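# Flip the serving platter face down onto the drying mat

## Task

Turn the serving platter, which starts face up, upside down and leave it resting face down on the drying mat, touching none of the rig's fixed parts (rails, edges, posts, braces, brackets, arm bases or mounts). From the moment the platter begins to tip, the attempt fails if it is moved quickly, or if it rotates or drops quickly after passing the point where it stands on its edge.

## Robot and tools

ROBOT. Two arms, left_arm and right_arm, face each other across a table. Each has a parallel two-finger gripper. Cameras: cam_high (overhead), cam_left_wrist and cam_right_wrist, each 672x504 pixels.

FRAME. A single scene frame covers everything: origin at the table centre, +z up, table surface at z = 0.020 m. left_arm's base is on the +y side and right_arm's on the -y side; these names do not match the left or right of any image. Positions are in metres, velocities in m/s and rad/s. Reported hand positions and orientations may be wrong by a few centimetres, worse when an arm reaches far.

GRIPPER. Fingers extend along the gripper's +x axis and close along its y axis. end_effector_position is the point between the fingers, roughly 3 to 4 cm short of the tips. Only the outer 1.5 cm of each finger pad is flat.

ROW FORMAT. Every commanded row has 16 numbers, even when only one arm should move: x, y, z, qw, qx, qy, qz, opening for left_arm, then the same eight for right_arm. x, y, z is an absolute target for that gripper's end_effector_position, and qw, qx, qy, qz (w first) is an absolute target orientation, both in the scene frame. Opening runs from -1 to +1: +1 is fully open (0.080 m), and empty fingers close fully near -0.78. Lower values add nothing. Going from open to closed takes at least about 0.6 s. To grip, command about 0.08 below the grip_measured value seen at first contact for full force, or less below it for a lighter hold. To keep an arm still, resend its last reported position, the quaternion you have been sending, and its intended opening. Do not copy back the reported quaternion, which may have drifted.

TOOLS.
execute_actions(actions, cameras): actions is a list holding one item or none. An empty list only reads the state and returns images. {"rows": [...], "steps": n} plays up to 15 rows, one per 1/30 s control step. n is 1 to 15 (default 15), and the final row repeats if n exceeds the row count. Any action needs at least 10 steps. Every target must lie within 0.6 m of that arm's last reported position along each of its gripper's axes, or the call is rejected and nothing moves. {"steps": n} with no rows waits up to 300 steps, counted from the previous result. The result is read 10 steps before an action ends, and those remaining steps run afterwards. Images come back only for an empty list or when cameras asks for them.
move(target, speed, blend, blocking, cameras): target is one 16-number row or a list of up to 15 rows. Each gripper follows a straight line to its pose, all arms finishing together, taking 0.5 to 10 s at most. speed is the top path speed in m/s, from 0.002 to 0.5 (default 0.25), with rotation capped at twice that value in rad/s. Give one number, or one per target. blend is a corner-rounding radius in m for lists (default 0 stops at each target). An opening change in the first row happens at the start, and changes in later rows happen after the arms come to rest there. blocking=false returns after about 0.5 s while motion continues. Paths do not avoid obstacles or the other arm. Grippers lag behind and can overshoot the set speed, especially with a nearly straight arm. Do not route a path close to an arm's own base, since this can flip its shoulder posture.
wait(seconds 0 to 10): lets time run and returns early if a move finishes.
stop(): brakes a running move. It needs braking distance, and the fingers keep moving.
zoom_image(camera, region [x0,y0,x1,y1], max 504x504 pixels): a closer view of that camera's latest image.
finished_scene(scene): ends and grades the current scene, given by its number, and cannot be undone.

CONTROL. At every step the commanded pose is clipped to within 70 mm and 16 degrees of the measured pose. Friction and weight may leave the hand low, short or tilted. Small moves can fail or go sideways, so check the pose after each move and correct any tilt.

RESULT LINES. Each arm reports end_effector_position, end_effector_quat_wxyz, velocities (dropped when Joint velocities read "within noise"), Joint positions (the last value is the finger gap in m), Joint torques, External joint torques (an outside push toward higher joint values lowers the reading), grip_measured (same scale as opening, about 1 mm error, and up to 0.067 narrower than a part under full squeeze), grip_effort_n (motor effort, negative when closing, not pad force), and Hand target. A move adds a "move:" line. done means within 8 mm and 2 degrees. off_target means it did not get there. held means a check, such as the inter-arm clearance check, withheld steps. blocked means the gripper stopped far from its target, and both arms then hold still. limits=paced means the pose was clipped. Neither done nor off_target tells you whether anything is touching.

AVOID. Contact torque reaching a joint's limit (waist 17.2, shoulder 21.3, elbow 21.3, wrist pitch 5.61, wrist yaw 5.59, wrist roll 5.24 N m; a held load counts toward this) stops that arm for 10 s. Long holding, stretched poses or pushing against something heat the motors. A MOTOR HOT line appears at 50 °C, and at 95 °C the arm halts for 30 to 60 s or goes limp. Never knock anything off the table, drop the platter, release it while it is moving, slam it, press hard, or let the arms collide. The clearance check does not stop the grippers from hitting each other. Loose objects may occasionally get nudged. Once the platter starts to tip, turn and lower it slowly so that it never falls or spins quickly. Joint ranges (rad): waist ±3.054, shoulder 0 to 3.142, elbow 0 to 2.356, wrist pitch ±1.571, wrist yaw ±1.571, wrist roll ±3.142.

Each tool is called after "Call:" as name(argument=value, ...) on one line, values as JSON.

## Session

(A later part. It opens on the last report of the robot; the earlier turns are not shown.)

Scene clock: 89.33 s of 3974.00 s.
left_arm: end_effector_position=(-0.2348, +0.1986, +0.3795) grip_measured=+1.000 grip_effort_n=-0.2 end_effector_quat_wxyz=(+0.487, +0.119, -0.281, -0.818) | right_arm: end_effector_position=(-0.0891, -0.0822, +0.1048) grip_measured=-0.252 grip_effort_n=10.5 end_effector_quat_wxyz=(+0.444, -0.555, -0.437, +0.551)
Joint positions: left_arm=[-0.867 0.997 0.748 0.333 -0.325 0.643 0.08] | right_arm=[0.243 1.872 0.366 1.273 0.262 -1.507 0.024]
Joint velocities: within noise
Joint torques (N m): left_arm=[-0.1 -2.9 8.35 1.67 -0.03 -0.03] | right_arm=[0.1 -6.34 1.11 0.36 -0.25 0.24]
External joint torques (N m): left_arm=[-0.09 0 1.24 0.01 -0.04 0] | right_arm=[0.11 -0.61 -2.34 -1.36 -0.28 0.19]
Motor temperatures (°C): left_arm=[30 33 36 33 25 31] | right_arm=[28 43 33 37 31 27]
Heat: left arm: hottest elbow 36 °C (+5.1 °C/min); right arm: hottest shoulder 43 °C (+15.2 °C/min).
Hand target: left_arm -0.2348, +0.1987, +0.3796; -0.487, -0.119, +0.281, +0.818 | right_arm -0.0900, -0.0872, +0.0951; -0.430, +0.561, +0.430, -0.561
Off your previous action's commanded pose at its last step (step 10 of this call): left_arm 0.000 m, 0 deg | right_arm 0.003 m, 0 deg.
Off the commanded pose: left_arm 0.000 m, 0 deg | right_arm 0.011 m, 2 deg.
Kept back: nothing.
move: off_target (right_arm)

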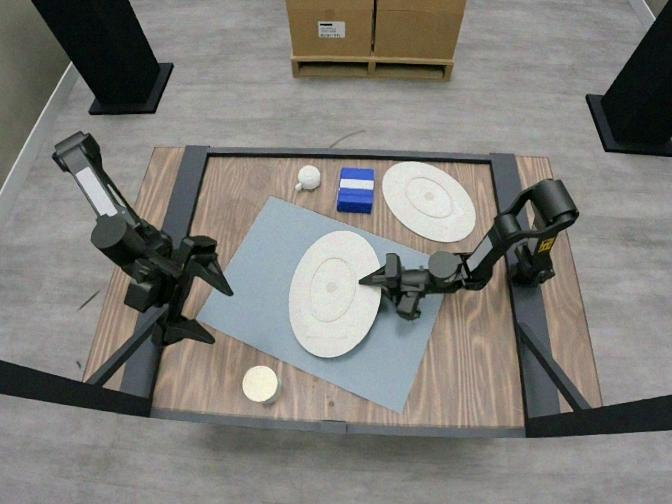

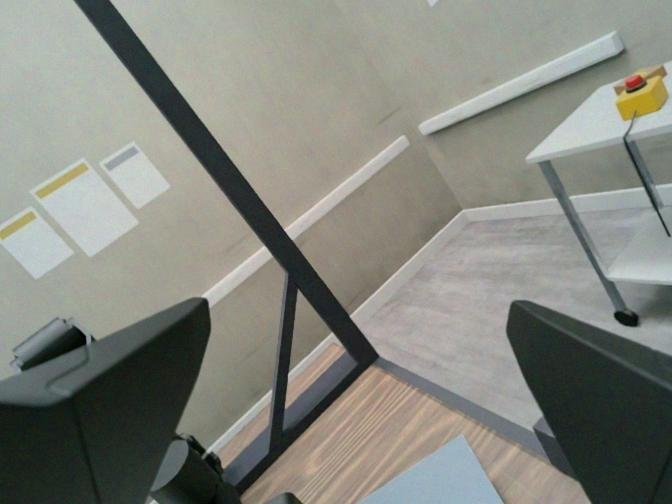

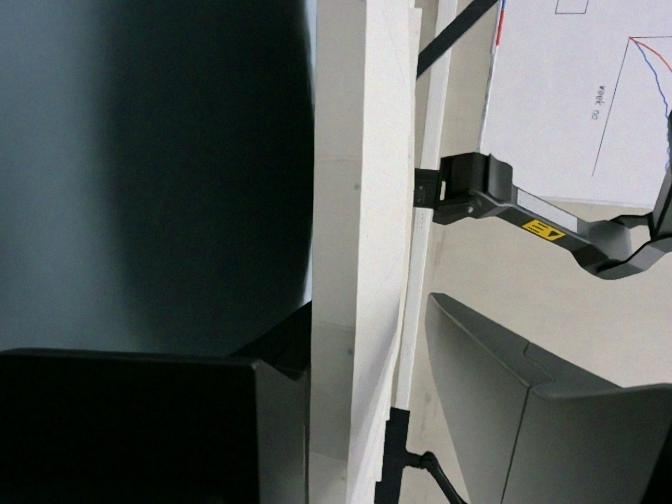

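Call:
move(target=[-0.2348,0.1987,0.3795,0.487,0.119,-0.281,-0.818,1,-0.09,-0.092,0.07,0.3642,-0.6061,-0.3642,0.6061,-0.25], speed=0.05)

Call:
zoom_image(camera="cam_high", region=[260, 180, 500, 360])

Scene clock: 92.20 s of 3974.00 s.
left_arm: end_effector_position=(-0.2348, +0.1986, +0.3795) grip_measured=+1.000 grip_effort_n=-0.2 end_effector_quat_wxyz=(+0.487, +0.119, -0.281, -0.818) | right_arm: end_effector_position=(-0.0897, -0.0816, +0.0915) grip_measured=-0.244 grip_effort_n=-30.0 end_effector_quat_wxyz=(+0.392, -0.592, -0.382, +0.592)
Joint positions: left_arm=[-0.867 0.997 0.748 0.333 -0.325 0.643 0.08] | right_arm=[0.235 1.755 0.435 0.896 0.238 -1.457 0.024]
Joint velocities: within noise
Joint torques (N m): left_arm=[-0.1 -2.9 8.36 1.67 -0.03 -0.03] | right_arm=[0.02 -4.71 1.35 -0.82 -0.37 0.28]
External joint torques (N m): left_arm=[-0.11 0.03 1.22 0 -0.04 0] | right_arm=[0.01 1.04 -2.98 -2.49 -0.41 0.23]
Motor temperatures (°C): left_arm=[30 33 36 33 25 31] | right_arm=[28 42 33 36 31 27]
Heat: left arm: hottest elbow 36 °C (+4.1 °C/min); right arm: hottest shoulder 42 °C (+14.2 °C/min).
Hand target: left_arm -0.2348, +0.1987, +0.3796; -0.487, -0.119, +0.281, +0.818 | right_arm -0.0897, -0.0927, +0.0707; -0.364, +0.606, +0.364, -0.606
Off the commanded pose: left_arm 0.000 m, 0 deg | right_arm 0.024 m, 4 deg.
Kept back: nothing.
move: off_target (right_arm)

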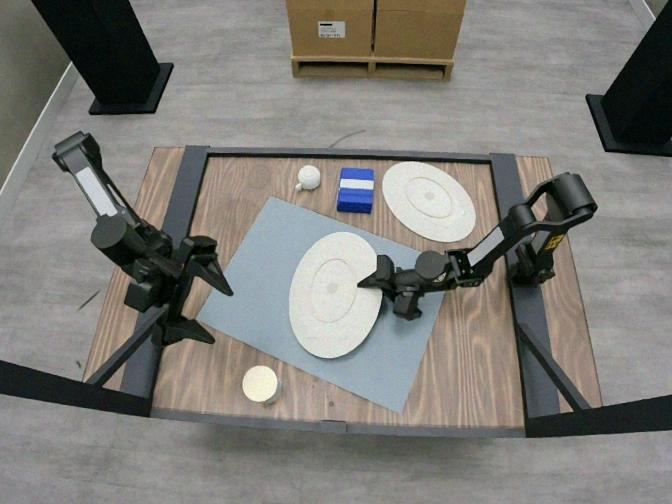

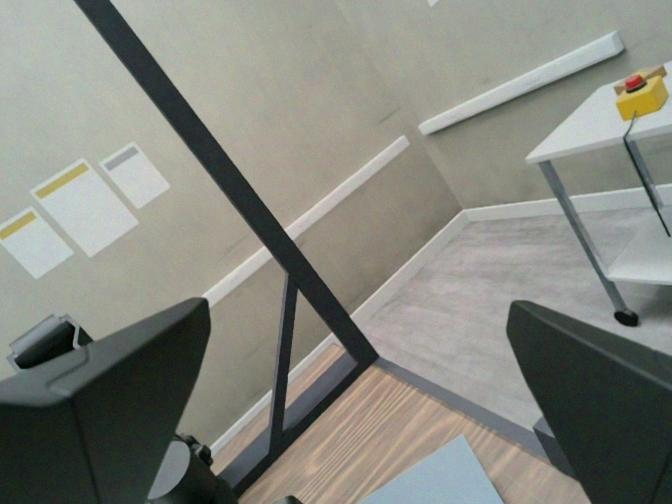

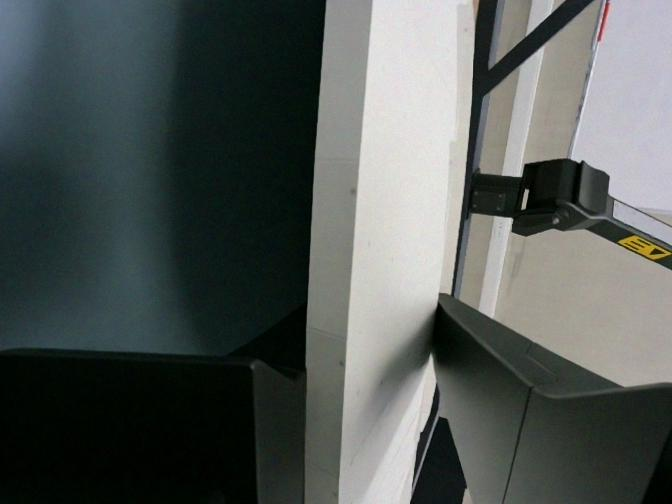

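Scaled by 2.100 from the camera's 672x504 image, which has a finer 960x720 frame.

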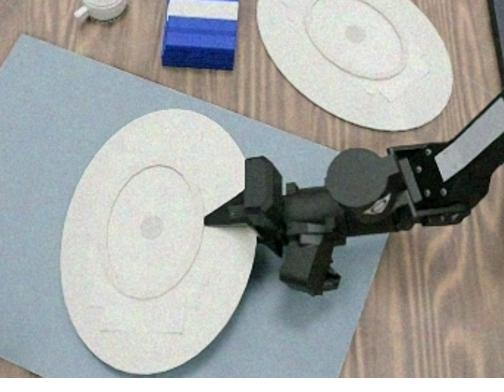

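Call:
move(target=[-0.2348,0.1987,0.3795,0.487,0.119,-0.281,-0.818,1,-0.09,-0.082,0.091,0.3642,-0.6061,-0.3642,0.6061,0.1], speed=0.05)

Call:
move(target=[-0.2348,0.1987,0.3795,0.487,0.119,-0.281,-0.818,1,-0.09,-0.10,0.075,0.3642,-0.6061,-0.3642,0.6061,0.1], speed=0.05)

Call:
zoom_image(camera="cam_high", region=[260, 180, 500, 360])

Scene clock: 93.57 s of 3974.00 s.
left_arm: end_effector_position=(-0.2348, +0.1986, +0.3795) grip_measured=+1.000 grip_effort_n=-0.2 end_effector_quat_wxyz=(+0.487, +0.119, -0.281, -0.818) | right_arm: end_effector_position=(-0.0905, -0.0816, +0.0884) grip_measured=+0.097 grip_effort_n=10.5 end_effector_quat_wxyz=(+0.363, -0.607, -0.364, +0.606)
Joint positions: left_arm=[-0.867 0.997 0.748 0.333 -0.325 0.643 0.08] | right_arm=[0.23 1.714 0.478 0.732 0.217 -1.455 0.039]
Joint velocities: within noise
Joint torques (N m): left_arm=[-0.09 -2.9 8.36 1.66 -0.03 -0.03] | right_arm=[-0.29 -8.52 3.58 0.95 -0.02 0.05]
External joint torques (N m): left_arm=[-0.09 0 1.24 0 -0.04 0] | right_arm=[-0.29 -2.67 -1.13 -0.7 -0.06 0.01]
Motor temperatures (°C): left_arm=[30 33 36 33 25 31] | right_arm=[28 41 33 36 31 27]
Heat: left arm: hottest elbow 36 °C (+4.0 °C/min); right arm: hottest shoulder 41 °C (+13.1 °C/min).
Hand target: left_arm -0.2348, +0.1987, +0.3796; -0.487, -0.119, +0.281, +0.818 | right_arm -0.0900, -0.0820, +0.0910; -0.364, +0.606, +0.364, -0.606
Off the commanded pose: left_arm 0.000 m, 0 deg | right_arm 0.003 m, 0 deg.
Kept back: nothing.
move: done

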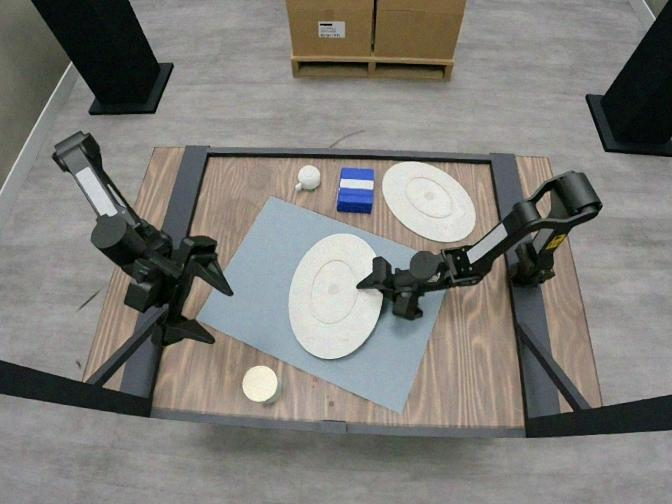

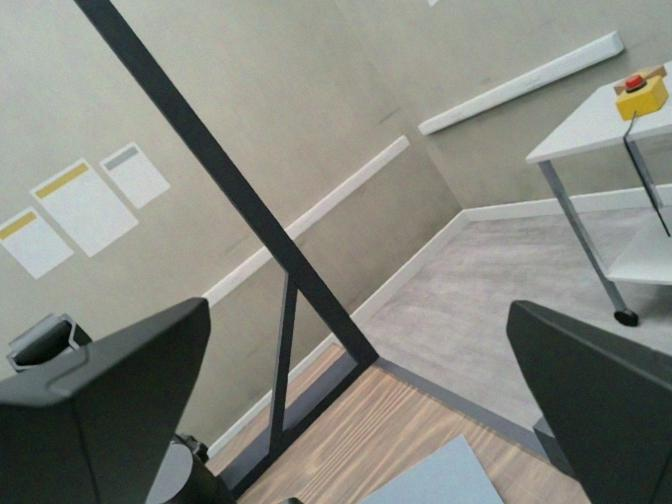

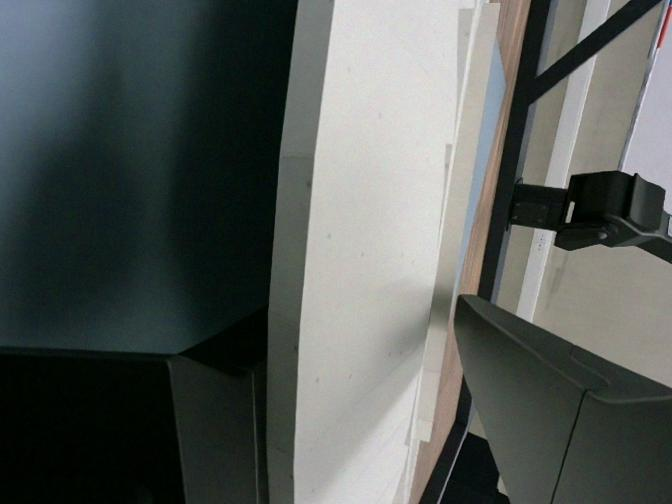

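Scene clock: 94.30 s of 3974.00 s.
left_arm: end_effector_position=(-0.2348, +0.1986, +0.3795) grip_measured=+1.000 grip_effort_n=-0.2 end_effector_quat_wxyz=(+0.487, +0.119, -0.281, -0.818) | right_arm: end_effector_position=(-0.0901, -0.0889, +0.0910) grip_measured=+0.097 grip_effort_n=10.5 end_effector_quat_wxyz=(+0.381, -0.595, -0.377, +0.599)
Joint positions: left_arm=[-0.867 0.997 0.748 0.333 -0.325 0.643 0.08] | right_arm=[0.236 1.714 0.42 0.842 0.225 -1.454 0.039]
Joint velocities: within noise
Joint torques (N m): left_arm=[-0.1 -2.91 8.36 1.67 -0.03 -0.03] | right_arm=[0.68 -5.11 0.72 0.9 0.16 0.3]
External joint torques (N m): left_arm=[-0.11 -0.08 1.29 0.03 -0.04 0] | right_arm=[0.71 0.48 -3.77 -0.78 0.12 0.25]
Motor temperatures (°C): left_arm=[30 33 36 33 25 31] | right_arm=[28 41 32 36 31 27]
Heat: left arm: hottest elbow 36 °C (+4.0 °C/min); right arm: hottest shoulder 41 °C (+13.2 °C/min).
Hand target: left_arm -0.2348, +0.1987, +0.3796; -0.487, -0.119, +0.281, +0.818 | right_arm -0.0898, -0.1000, +0.0755; -0.364, +0.606, +0.364, -0.606
Off the commanded pose: left_arm 0.000 m, 0 deg | right_arm 0.019 m, 3 deg.
Kept back: nothing.
move: off_target (right_arm)

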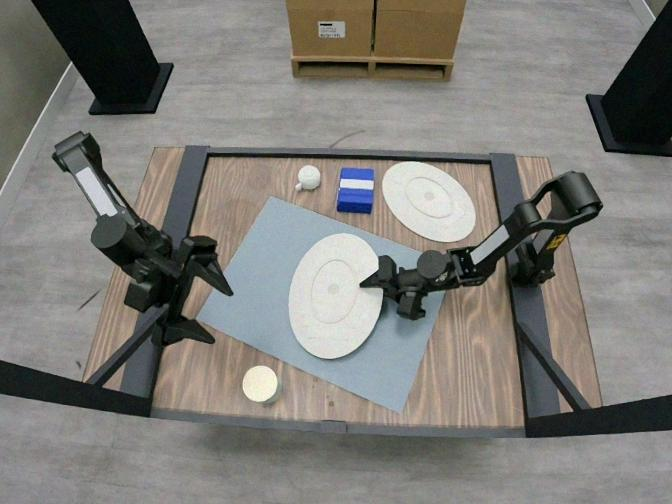

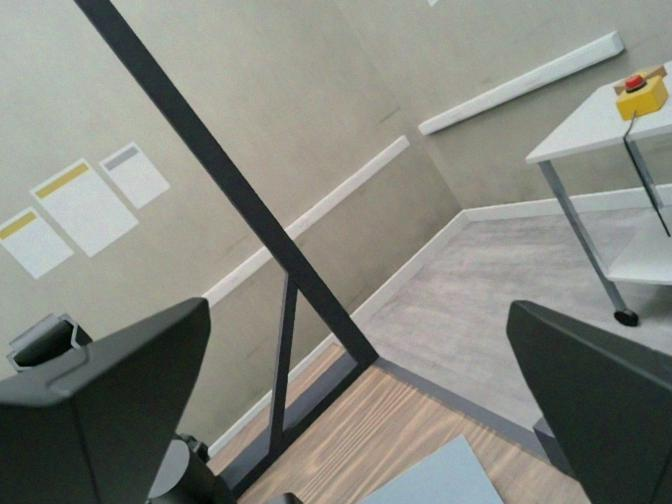

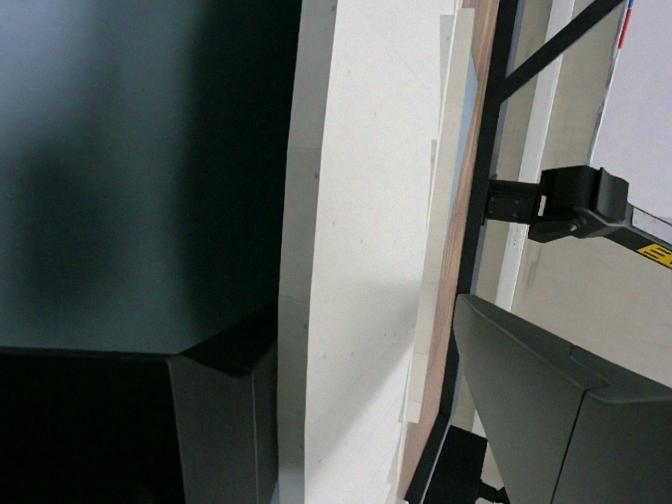

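Scaled by 2.100 from the camera's 672x504 image, which has a finer 960x720 frame.

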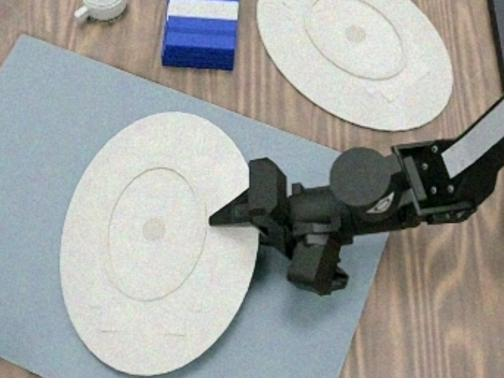

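Call:
move(target=[-0.2348,0.1987,0.3795,0.487,0.119,-0.281,-0.818,1,-0.09,-0.09,0.085,0.2876,-0.6459,-0.2876,0.6459,0.1], speed=0.08)

Call:
zoom_image(camera="cam_high", region=[260, 180, 500, 360])

Scene clock: 96.53 s of 3974.00 s.
left_arm: end_effector_position=(-0.2348, +0.1986, +0.3795) grip_measured=+1.000 grip_effort_n=-0.2 end_effector_quat_wxyz=(+0.487, +0.119, -0.281, -0.818) | right_arm: end_effector_position=(-0.0903, -0.0916, +0.0879) grip_measured=+0.107 grip_effort_n=-32.8 end_effector_quat_wxyz=(+0.293, -0.645, -0.293, +0.642)
Joint positions: left_arm=[-0.867 0.997 0.748 0.333 -0.325 0.643 0.08] | right_arm=[0.222 1.61 0.606 0.274 0.183 -1.415 0.04]
Joint velocities: within noise
Joint torques (N m): left_arm=[-0.1 -2.91 8.35 1.67 -0.03 -0.02] | right_arm=[-0.32 -5.53 5.72 0.35 -0.3 0.07]
External joint torques (N m): left_arm=[-0.12 -0.01 1.24 0 -0.04 0] | right_arm=[-0.32 0.23 0.28 -1.11 -0.35 0.04]
Motor temperatures (°C): left_arm=[30 33 37 33 25 31] | right_arm=[28 40 32 35 31 27]
Heat: left arm: hottest elbow 37 °C (+5.0 °C/min); right arm: hottest shoulder 40 °C (+12.1 °C/min).
Hand target: left_arm -0.2348, +0.1987, +0.3796; -0.487, -0.119, +0.281, +0.818 | right_arm -0.0899, -0.0901, +0.0850; -0.288, +0.646, +0.288, -0.646
Off the commanded pose: left_arm 0.000 m, 0 deg | right_arm 0.003 m, 1 deg.
Kept back: nothing.
move: done

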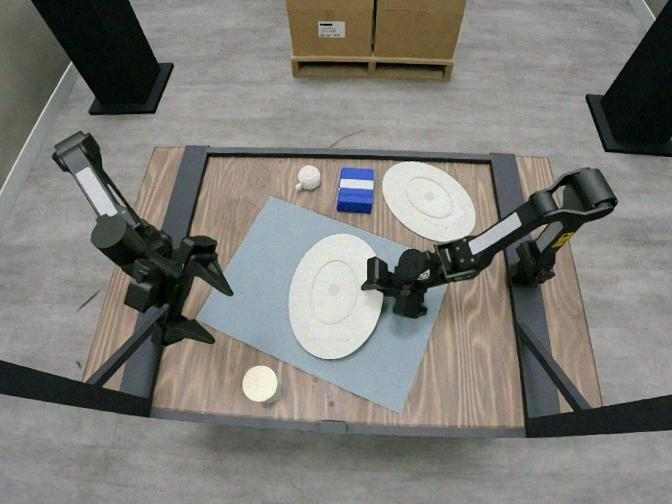

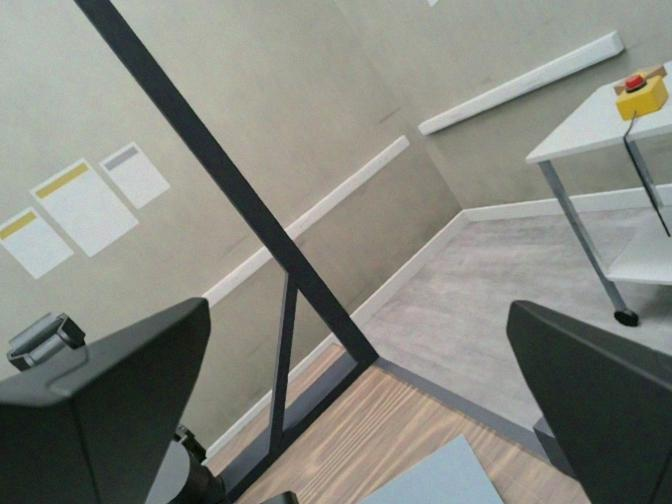

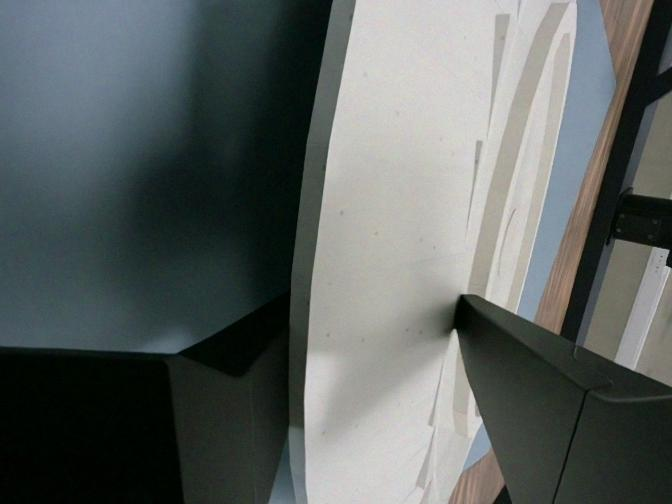

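Scaled by 2.100 from the camera's 672x504 image, which has a finer 960x720 frame.

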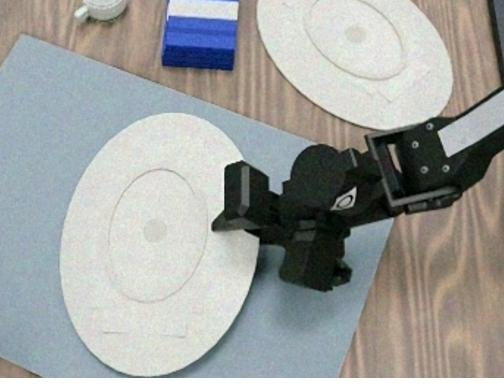

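Call:
move(target=[-0.2348,0.1987,0.3795,0.487,0.119,-0.281,-0.818,1,-0.09,-0.092,0.087,0.2876,-0.6459,-0.2876,0.6459,0.35], speed=0.05, cameras=[])

Call:
move(target=[-0.2348,0.1987,0.3795,0.487,0.119,-0.281,-0.818,1,-0.09,-0.108,0.076,0.2876,-0.6459,-0.2876,0.6459,0.35], speed=0.05)

Call:
zoom_image(camera="cam_high", region=[260, 180, 500, 360])

Scene clock: 97.73 s of 3974.00 s.
left_arm: end_effector_position=(-0.2348, +0.1986, +0.3795) grip_measured=+1.000 grip_effort_n=-0.2 end_effector_quat_wxyz=(+0.487, +0.119, -0.281, -0.818) | right_arm: end_effector_position=(-0.0895, -0.0988, +0.0732) grip_measured=+0.347 grip_effort_n=10.5 end_effector_quat_wxyz=(+0.270, -0.656, -0.276, +0.649)
Joint positions: left_arm=[-0.867 0.997 0.748 0.333 -0.325 0.643 0.08] | right_arm=[0.22 1.634 0.606 0.235 0.172 -1.415 0.051]
Joint velocities: within noise
Joint torques (N m): left_arm=[-0.11 -2.92 8.36 1.67 -0.02 -0.03] | right_arm=[-0.33 -10.21 5.35 2.02 0.08 0.11]
External joint torques (N m): left_arm=[-0.1 -0.04 1.28 0.02 -0.04 -0.01] | right_arm=[-0.34 -4.4 0.03 0.61 0.04 0.07]
Motor temperatures (°C): left_arm=[30 33 37 33 25 31] | right_arm=[28 40 32 35 31 27]
Heat: left arm: hottest elbow 37 °C (+5.0 °C/min); right arm: hottest shoulder 40 °C (+12.1 °C/min).
Hand target: left_arm -0.2348, +0.1987, +0.3796; -0.487, -0.119, +0.281, +0.818 | right_arm -0.0899, -0.0921, +0.0869; -0.288, +0.646, +0.288, -0.646
Off the commanded pose: left_arm 0.000 m, 0 deg | right_arm 0.015 m, 3 deg.
Kept back: nothing.
move: off_target (right_arm)
No camera images: "cameras" was empty.

Scene clock: 98.43 s of 3974.00 s.
left_arm: end_effector_position=(-0.2348, +0.1986, +0.3795) grip_measured=+1.000 grip_effort_n=0.2 end_effector_quat_wxyz=(+0.487, +0.119, -0.281, -0.818) | right_arm: end_effector_position=(-0.0892, -0.1078, +0.0707) grip_measured=+0.347 grip_effort_n=10.9 end_effector_quat_wxyz=(+0.280, -0.650, -0.282, +0.648)
Joint positions: left_arm=[-0.867 0.997 0.748 0.333 -0.325 0.643 0.08] | right_arm=[0.227 1.613 0.545 0.3 0.177 -1.407 0.051]
Joint velocities: within noise
Joint torques (N m): left_arm=[-0.1 -2.9 8.35 1.67 -0.03 -0.03] | right_arm=[0.3 -9.15 3.55 1.64 0.24 0.14]
External joint torques (N m): left_arm=[-0.08 0 1.23 0.01 -0.04 0] | right_arm=[0.29 -3.64 -1.64 0.2 0.2 0.1]
Motor temperatures (°C): left_arm=[30 33 37 33 25 31] | right_arm=[28 40 32 35 31 27]
Heat: left arm: hottest elbow 37 °C (+4.0 °C/min); right arm: hottest shoulder 40 °C (+11.1 °C/min).
Hand target: left_arm -0.2348, +0.1987, +0.3796; -0.487, -0.119, +0.281, +0.818 | right_arm -0.0900, -0.1080, +0.0759; -0.287, +0.646, +0.288, -0.646
Off the commanded pose: left_arm 0.000 m, 0 deg | right_arm 0.005 m, 1 deg.
Kept back: nothing.
move: done

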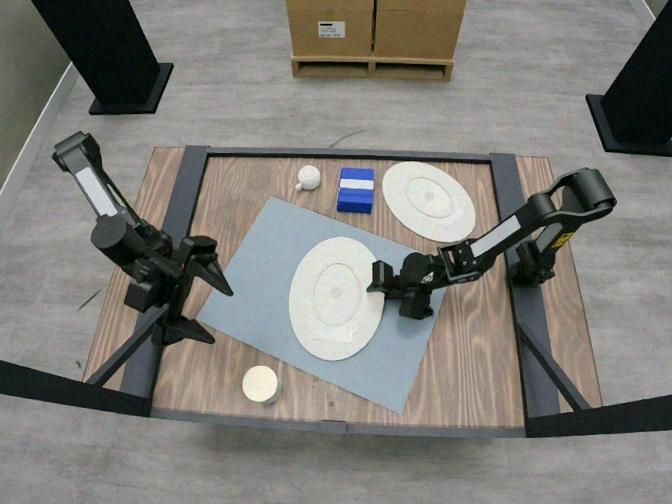

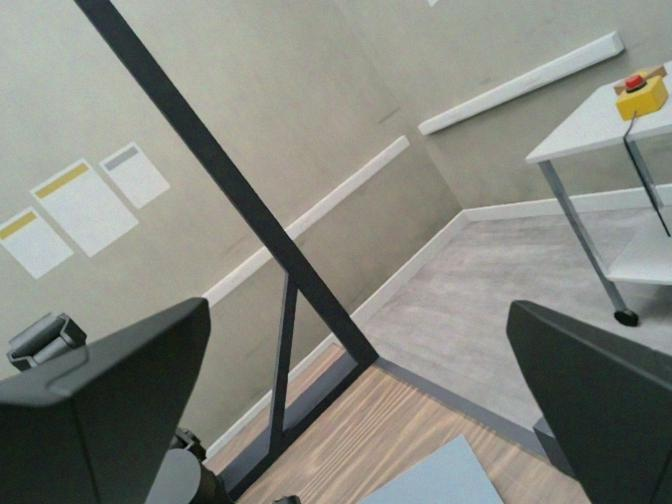

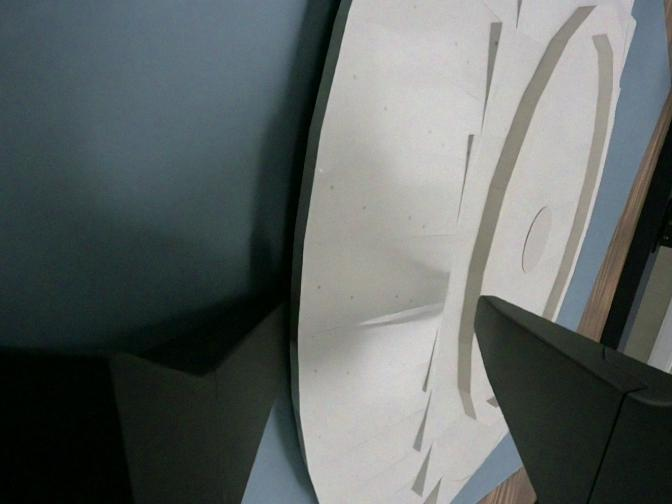

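Scaled by 2.100 from the camera's 672x504 image, which has a finer 960x720 frame.

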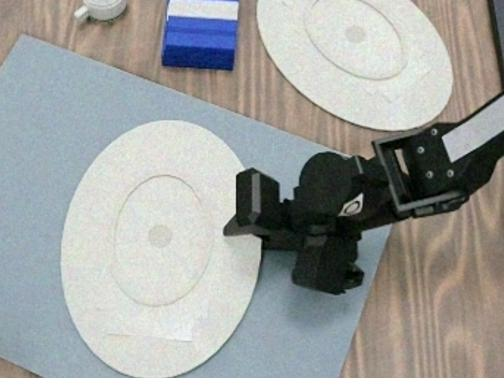

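Call:
move(target=[[-0.2348,0.1987,0.3795,0.487,0.119,-0.281,-0.818,1,-0.09,-0.155,0.072,0.2876,-0.6459,-0.2876,0.6459,0.38],[-0.2348,0.1987,0.3795,0.487,0.119,-0.281,-0.818,1,-0.09,-0.19,0.08,0.2876,-0.6459,-0.2876,0.6459,0.38]], speed=0.05, blend=0.02)

Scene clock: 101.80 s of 3974.00 s.
left_arm: end_effector_position=(-0.2348, +0.1986, +0.3795) grip_measured=+1.000 grip_effort_n=-0.2 end_effector_quat_wxyz=(+0.487, +0.119, -0.281, -0.818) | right_arm: end_effector_position=(-0.0912, -0.1861, +0.0827) grip_measured=+0.376 grip_effort_n=16.0 end_effector_quat_wxyz=(+0.289, -0.643, -0.290, +0.647)
Joint positions: left_arm=[-0.867 0.997 0.748 0.333 -0.325 0.643 0.08] | right_arm=[0.347 1.226 0.289 0.177 0.263 -1.324 0.052]
Joint velocities: within noise
Joint torques (N m): left_arm=[-0.1 -2.91 8.36 1.67 -0.03 -0.03] | right_arm=[0.24 -4.76 3.37 1.07 0.3 0.2]
External joint torques (N m): left_arm=[-0.1 0.03 1.18 -0.01 -0.04 0] | right_arm=[0.23 -1.69 -2.31 -0.36 0.22 0.16]
Motor temperatures (°C): left_arm=[30 33 37 33 25 31] | right_arm=[28 40 32 35 31 27]
Heat: left arm: hottest elbow 37 °C (+4.0 °C/min); right arm: hottest shoulder 40 °C (+11.0 °C/min).
Hand target: left_arm -0.2348, +0.1987, +0.3796; -0.487, -0.119, +0.281, +0.818 | right_arm -0.0900, -0.1899, +0.0799; -0.288, +0.646, +0.288, -0.646
Off the commanded pose: left_arm 0.000 m, 0 deg | right_arm 0.005 m, 0 deg.
Kept back: nothing.
move: done; blend cut to 0.018 m at target 1

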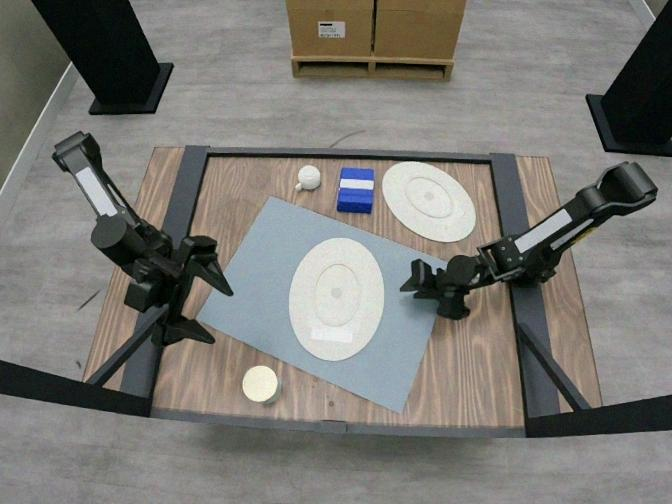

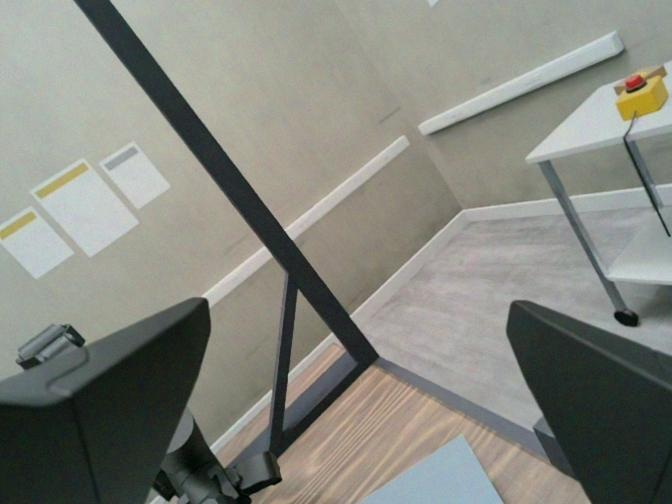

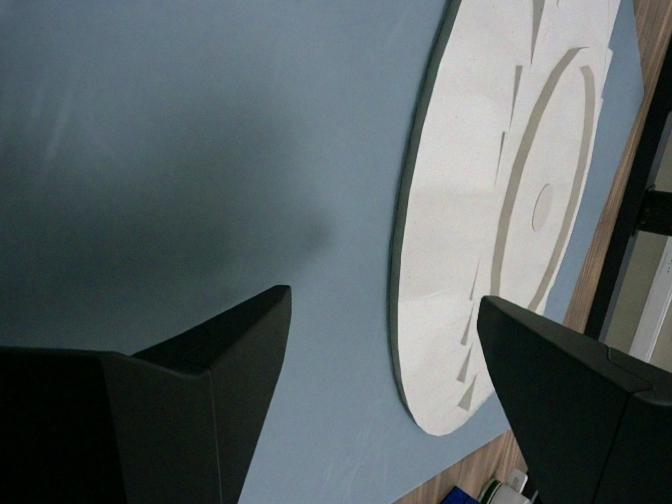

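Call:
finished_scene(scene=1)

The scene is finished: the task was done.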